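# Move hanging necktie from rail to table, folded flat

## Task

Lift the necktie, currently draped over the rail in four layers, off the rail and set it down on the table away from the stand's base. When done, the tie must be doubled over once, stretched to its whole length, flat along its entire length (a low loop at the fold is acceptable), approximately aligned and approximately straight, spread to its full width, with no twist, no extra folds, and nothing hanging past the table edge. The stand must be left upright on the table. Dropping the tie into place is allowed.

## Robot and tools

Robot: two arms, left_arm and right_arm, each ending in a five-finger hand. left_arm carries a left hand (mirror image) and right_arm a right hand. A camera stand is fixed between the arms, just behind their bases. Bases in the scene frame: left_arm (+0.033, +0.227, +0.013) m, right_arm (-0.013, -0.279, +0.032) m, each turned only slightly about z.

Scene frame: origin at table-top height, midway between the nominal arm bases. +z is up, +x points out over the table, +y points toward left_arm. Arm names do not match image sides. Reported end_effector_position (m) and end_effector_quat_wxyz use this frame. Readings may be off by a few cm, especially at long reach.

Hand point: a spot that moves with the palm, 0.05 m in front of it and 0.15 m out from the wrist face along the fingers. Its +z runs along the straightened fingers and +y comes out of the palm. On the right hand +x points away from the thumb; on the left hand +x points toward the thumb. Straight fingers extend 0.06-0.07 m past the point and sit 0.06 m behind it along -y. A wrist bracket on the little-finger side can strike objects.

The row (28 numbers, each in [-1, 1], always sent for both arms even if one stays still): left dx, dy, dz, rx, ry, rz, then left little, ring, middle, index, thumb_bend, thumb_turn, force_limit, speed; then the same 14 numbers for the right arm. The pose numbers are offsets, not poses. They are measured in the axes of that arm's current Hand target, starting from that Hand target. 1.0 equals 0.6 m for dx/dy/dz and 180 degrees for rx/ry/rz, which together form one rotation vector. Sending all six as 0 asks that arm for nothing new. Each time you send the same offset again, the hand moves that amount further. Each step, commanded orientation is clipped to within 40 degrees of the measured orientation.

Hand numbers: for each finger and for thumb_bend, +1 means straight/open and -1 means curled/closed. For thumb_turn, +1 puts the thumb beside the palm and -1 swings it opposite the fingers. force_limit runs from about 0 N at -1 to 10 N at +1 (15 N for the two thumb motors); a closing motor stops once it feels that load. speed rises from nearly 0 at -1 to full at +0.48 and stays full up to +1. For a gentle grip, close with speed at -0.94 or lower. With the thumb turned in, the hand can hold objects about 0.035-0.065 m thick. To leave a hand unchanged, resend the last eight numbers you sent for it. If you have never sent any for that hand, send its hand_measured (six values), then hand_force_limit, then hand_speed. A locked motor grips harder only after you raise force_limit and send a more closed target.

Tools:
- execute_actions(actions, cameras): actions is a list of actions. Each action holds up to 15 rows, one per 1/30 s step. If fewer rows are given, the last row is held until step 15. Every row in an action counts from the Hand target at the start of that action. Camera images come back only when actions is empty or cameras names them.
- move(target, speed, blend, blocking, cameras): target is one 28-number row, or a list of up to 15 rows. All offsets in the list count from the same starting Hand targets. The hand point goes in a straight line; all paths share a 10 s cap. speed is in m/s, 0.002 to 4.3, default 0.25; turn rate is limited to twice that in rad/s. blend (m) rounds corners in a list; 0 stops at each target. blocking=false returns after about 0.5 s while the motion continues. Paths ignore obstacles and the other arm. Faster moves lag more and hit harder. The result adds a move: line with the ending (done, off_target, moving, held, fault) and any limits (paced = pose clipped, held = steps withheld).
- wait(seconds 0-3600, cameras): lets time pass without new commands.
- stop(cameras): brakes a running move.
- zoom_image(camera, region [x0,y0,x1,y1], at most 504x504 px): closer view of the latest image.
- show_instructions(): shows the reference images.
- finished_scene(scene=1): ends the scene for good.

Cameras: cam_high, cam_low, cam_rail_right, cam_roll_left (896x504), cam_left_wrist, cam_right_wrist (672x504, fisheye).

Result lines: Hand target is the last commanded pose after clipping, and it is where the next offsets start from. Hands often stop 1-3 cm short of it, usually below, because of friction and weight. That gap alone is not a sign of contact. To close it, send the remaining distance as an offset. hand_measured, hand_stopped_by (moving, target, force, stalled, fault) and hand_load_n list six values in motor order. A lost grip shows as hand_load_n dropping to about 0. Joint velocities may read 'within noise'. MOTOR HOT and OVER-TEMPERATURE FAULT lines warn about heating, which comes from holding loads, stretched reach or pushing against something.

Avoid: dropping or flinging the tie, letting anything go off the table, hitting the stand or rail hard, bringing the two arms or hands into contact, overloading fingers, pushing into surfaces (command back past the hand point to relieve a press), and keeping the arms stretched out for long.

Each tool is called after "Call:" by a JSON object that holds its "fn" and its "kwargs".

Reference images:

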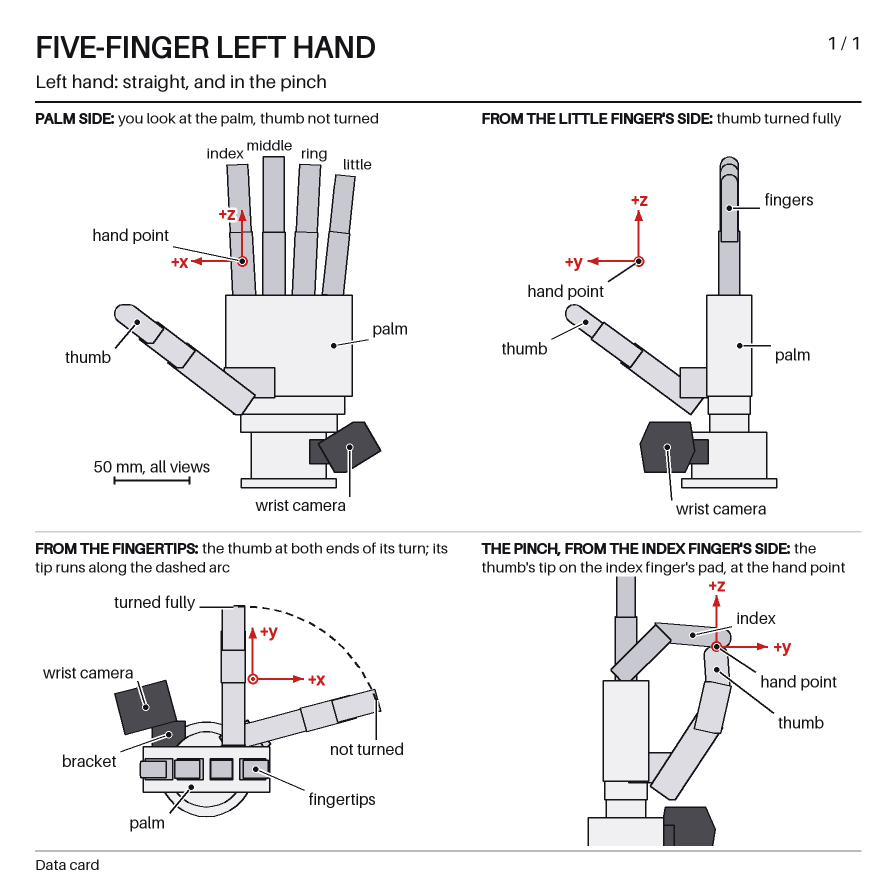

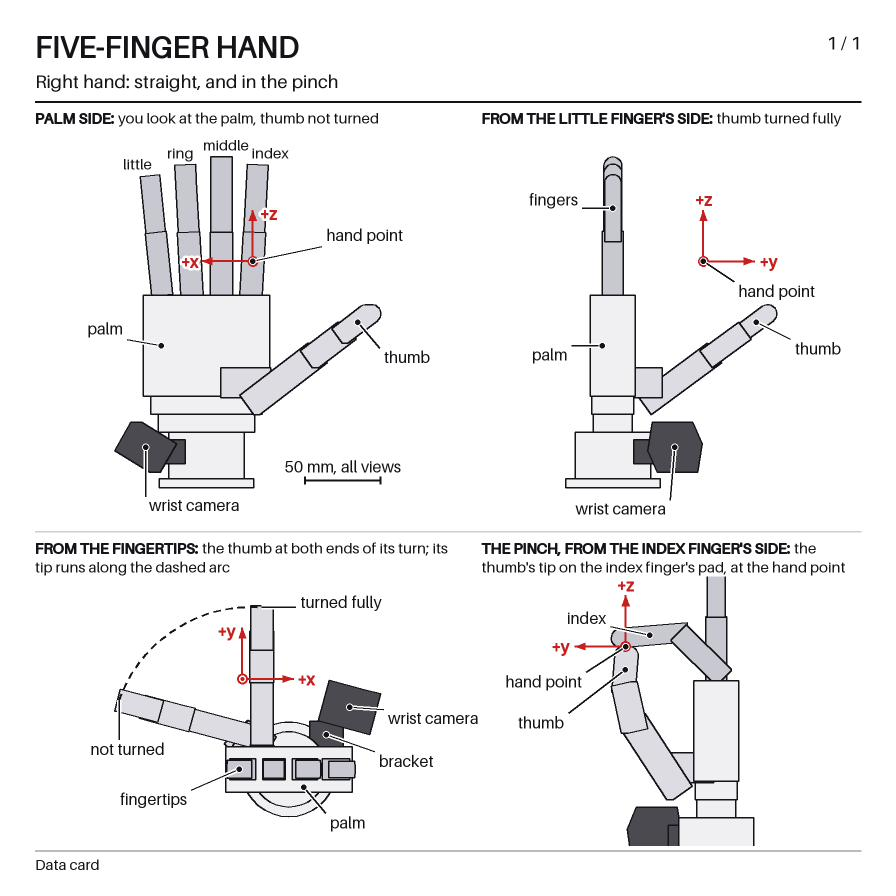

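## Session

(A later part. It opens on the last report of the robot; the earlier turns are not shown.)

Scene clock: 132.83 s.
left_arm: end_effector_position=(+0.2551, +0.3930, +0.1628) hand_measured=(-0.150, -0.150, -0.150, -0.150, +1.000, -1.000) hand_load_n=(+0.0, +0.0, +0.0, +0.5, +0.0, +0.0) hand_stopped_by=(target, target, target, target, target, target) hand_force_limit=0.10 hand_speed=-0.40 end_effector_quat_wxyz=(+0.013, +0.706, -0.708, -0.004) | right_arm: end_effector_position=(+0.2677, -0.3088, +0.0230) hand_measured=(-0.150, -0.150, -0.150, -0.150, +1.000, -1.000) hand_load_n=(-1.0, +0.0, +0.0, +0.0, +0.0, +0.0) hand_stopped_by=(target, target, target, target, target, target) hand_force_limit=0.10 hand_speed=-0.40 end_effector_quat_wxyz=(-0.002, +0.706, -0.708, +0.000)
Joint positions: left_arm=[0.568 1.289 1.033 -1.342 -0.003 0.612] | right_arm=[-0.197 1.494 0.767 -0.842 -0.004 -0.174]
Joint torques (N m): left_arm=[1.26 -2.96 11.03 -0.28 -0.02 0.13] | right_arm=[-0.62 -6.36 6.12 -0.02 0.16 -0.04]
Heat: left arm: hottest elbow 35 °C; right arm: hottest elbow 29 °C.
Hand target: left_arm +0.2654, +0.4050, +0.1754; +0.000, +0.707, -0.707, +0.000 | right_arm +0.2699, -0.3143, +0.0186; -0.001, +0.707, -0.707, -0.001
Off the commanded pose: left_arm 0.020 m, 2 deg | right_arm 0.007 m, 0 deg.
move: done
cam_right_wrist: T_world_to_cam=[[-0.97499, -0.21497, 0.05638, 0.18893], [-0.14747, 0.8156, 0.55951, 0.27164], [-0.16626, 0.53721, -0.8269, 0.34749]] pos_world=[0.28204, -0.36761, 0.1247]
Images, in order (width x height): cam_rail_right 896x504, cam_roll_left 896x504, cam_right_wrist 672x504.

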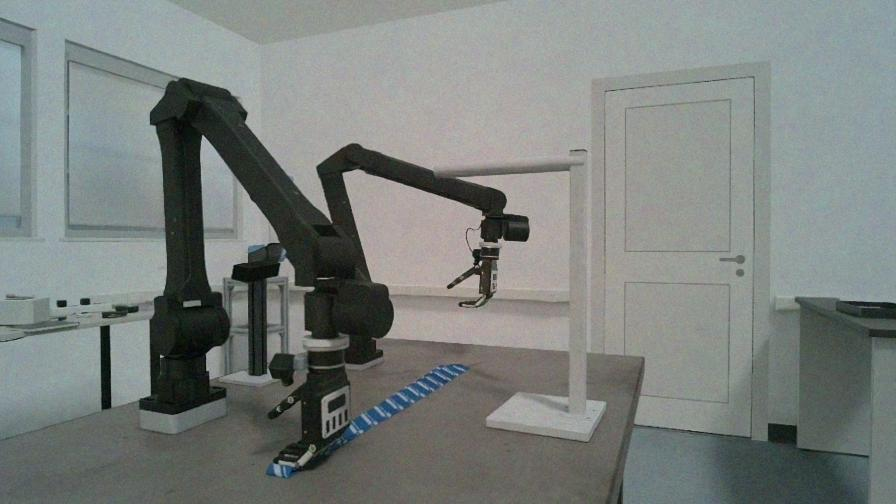

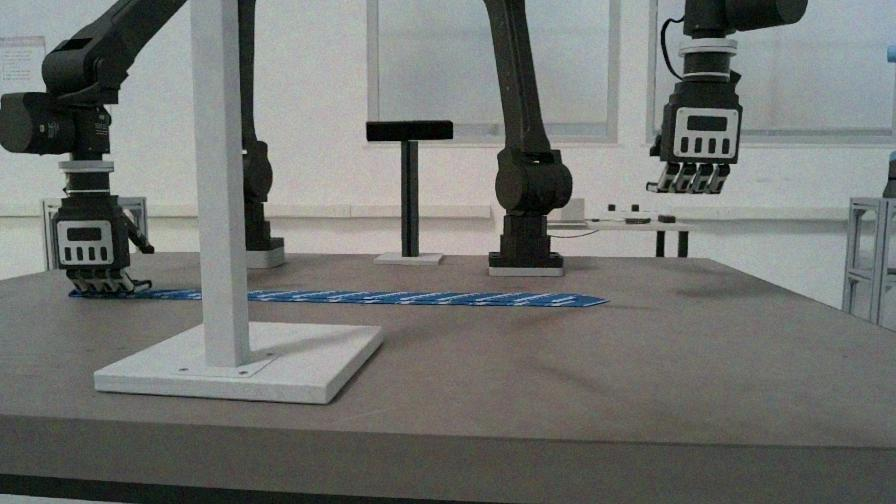

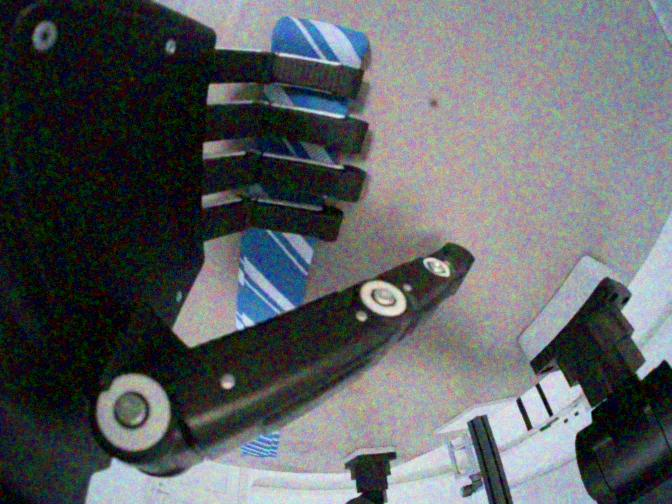

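Call:
{"fn": "move", "kwargs": {"target": [[0,0,0,0,0,0,-0.15,-0.15,-0.15,-0.15,1,-1,0.1,-0.4,0,0,-0.15,0,0,0,-0.15,-0.15,-0.15,-0.15,1,-1,0.1,-0.4],[0,0,0,0,0,0,-0.15,-0.15,-0.15,-0.15,1,-1,0.1,-0.4,0.2,0.05,-0.25,0,0,0,-0.15,-0.15,-0.15,-0.15,1,-1,0.1,-0.4]], "speed": 0.15, "blend": 0.03, "cameras": ["cam_high","cam_low","cam_rail_right","cam_roll_left"]}}

Call:
{"fn": "zoom_image", "kwargs": {"camera": "cam_rail_right", "region": [250, 340, 480, 500]}}

Call:
{"fn": "zoom_image", "kwargs": {"camera": "cam_roll_left", "region": [50, 230, 230, 340]}}

Call:
{"fn": "zoom_image", "kwargs": {"camera": "cam_high", "region": [390, 100, 650, 350]}}

Call:
{"fn": "zoom_image", "kwargs": {"camera": "cam_low", "region": [180, 370, 500, 504]}}

Scene clock: 135.60 s.
left_arm: end_effector_position=(+0.2551, +0.3930, +0.1628) hand_measured=(-0.150, -0.150, -0.150, -0.150, +1.000, -1.000) hand_load_n=(+0.0, +0.0, +0.0, +0.0, -0.5, +0.0) hand_stopped_by=(target, target, target, target, target, target) hand_force_limit=0.10 hand_speed=-0.40 end_effector_quat_wxyz=(+0.013, +0.706, -0.708, -0.004) | right_arm: end_effector_position=(+0.2283, -0.4234, +0.1551) hand_measured=(-0.150, -0.150, -0.150, -0.150, +1.000, -1.000) hand_load_n=(+0.0, +0.0, +0.0, +0.0, +0.0, +0.0) hand_stopped_by=(target, target, target, target, target, target) hand_force_limit=0.10 hand_speed=-0.40 end_effector_quat_wxyz=(+0.005, +0.706, -0.708, -0.016)
Joint positions: left_arm=[0.568 1.289 1.033 -1.342 -0.003 0.612] | right_arm=[-0.545 1.329 0.995 -1.269 0.001 -0.522]
Joint torques (N m): left_arm=[0.97 -3.08 10.92 -0.36 0 0.14] | right_arm=[-0.91 -6.53 10.82 -0.84 0.07 -0.01]
Heat: left arm: hottest elbow 35 °C; right arm: hottest elbow 30 °C.
Hand target: left_arm +0.2654, +0.4050, +0.1754; +0.000, +0.707, -0.707, +0.000 | right_arm +0.2398, -0.4347, +0.1683; -0.001, +0.707, -0.707, -0.001
Off the commanded pose: left_arm 0.020 m, 2 deg | right_arm 0.021 m, 2 deg.
move: off_target (right_arm)

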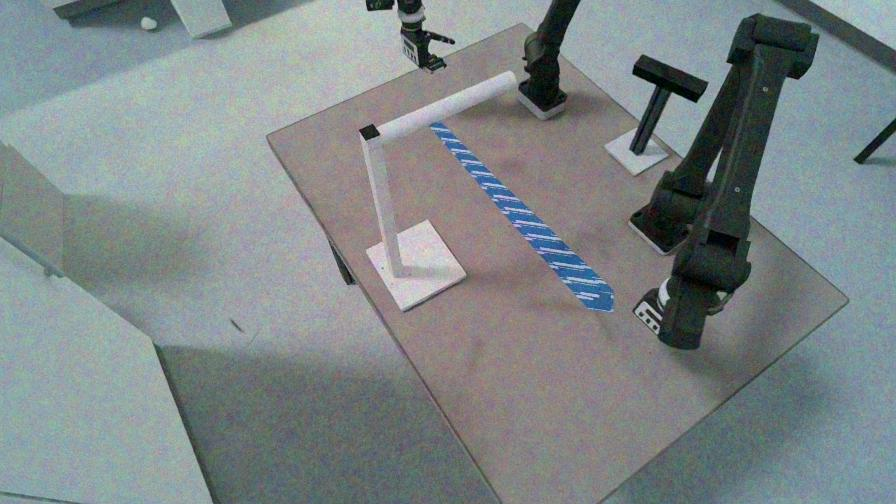

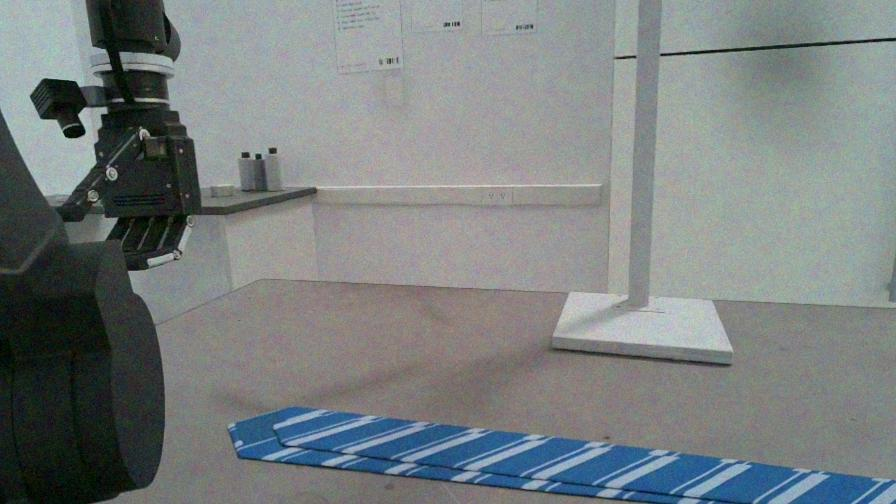

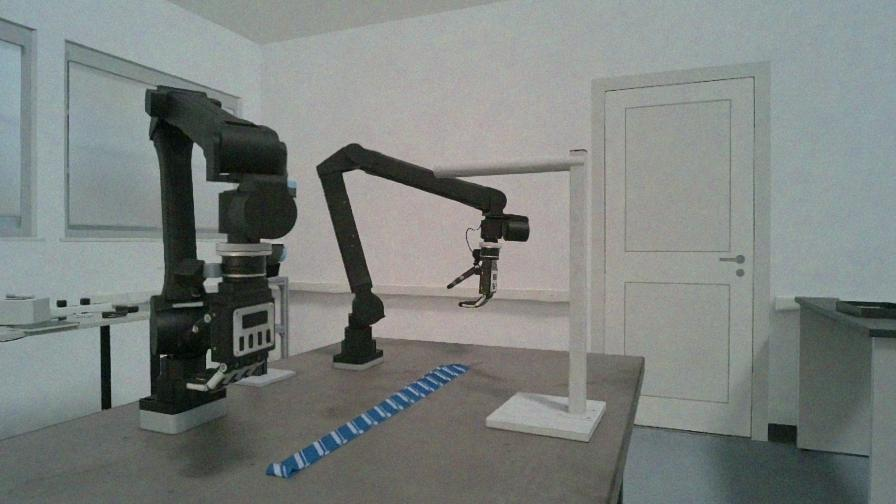

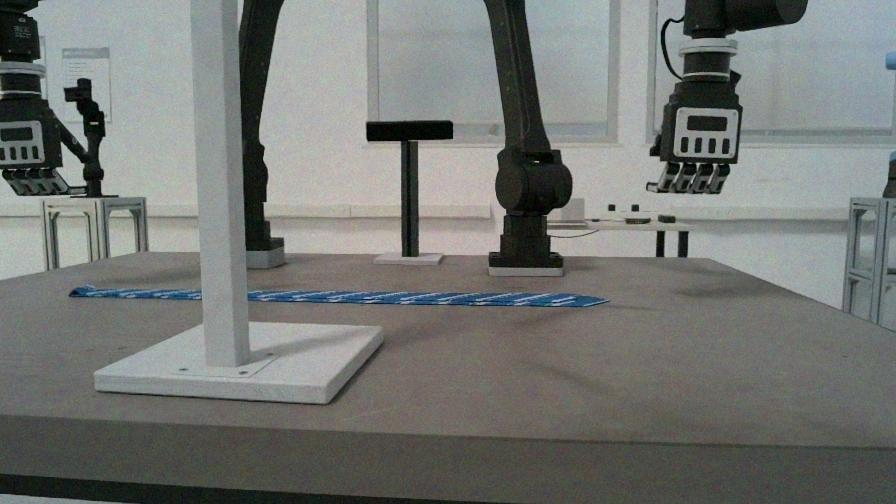

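Scaled by 2.191 from the camera's image (finer frame: 1280x720).

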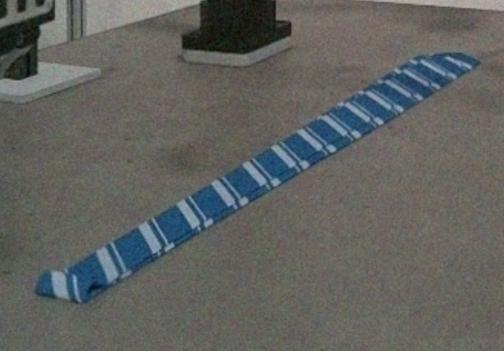

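Scaled by 2.800 from the camera's image (finer frame: 1280x720).

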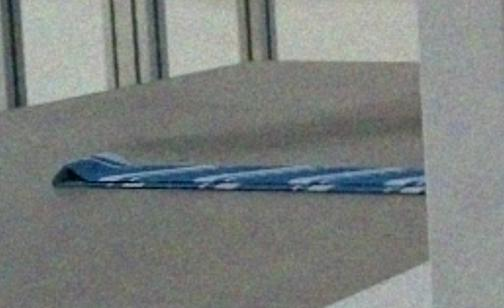

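Scaled by 1.938 from the camera's image (finer frame: 1280x720).

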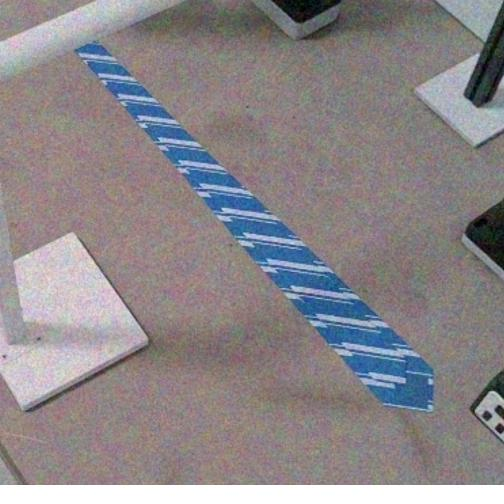

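Scaled by 1.575 from the camera's image (finer frame: 1280x720).

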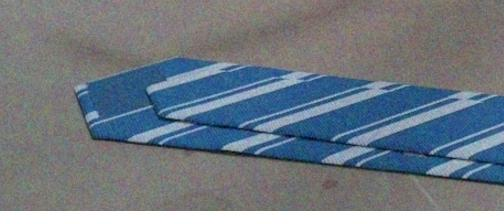

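Call:
{"fn": "finished_scene", "kwargs": {}}

The scene is finished: the task was done.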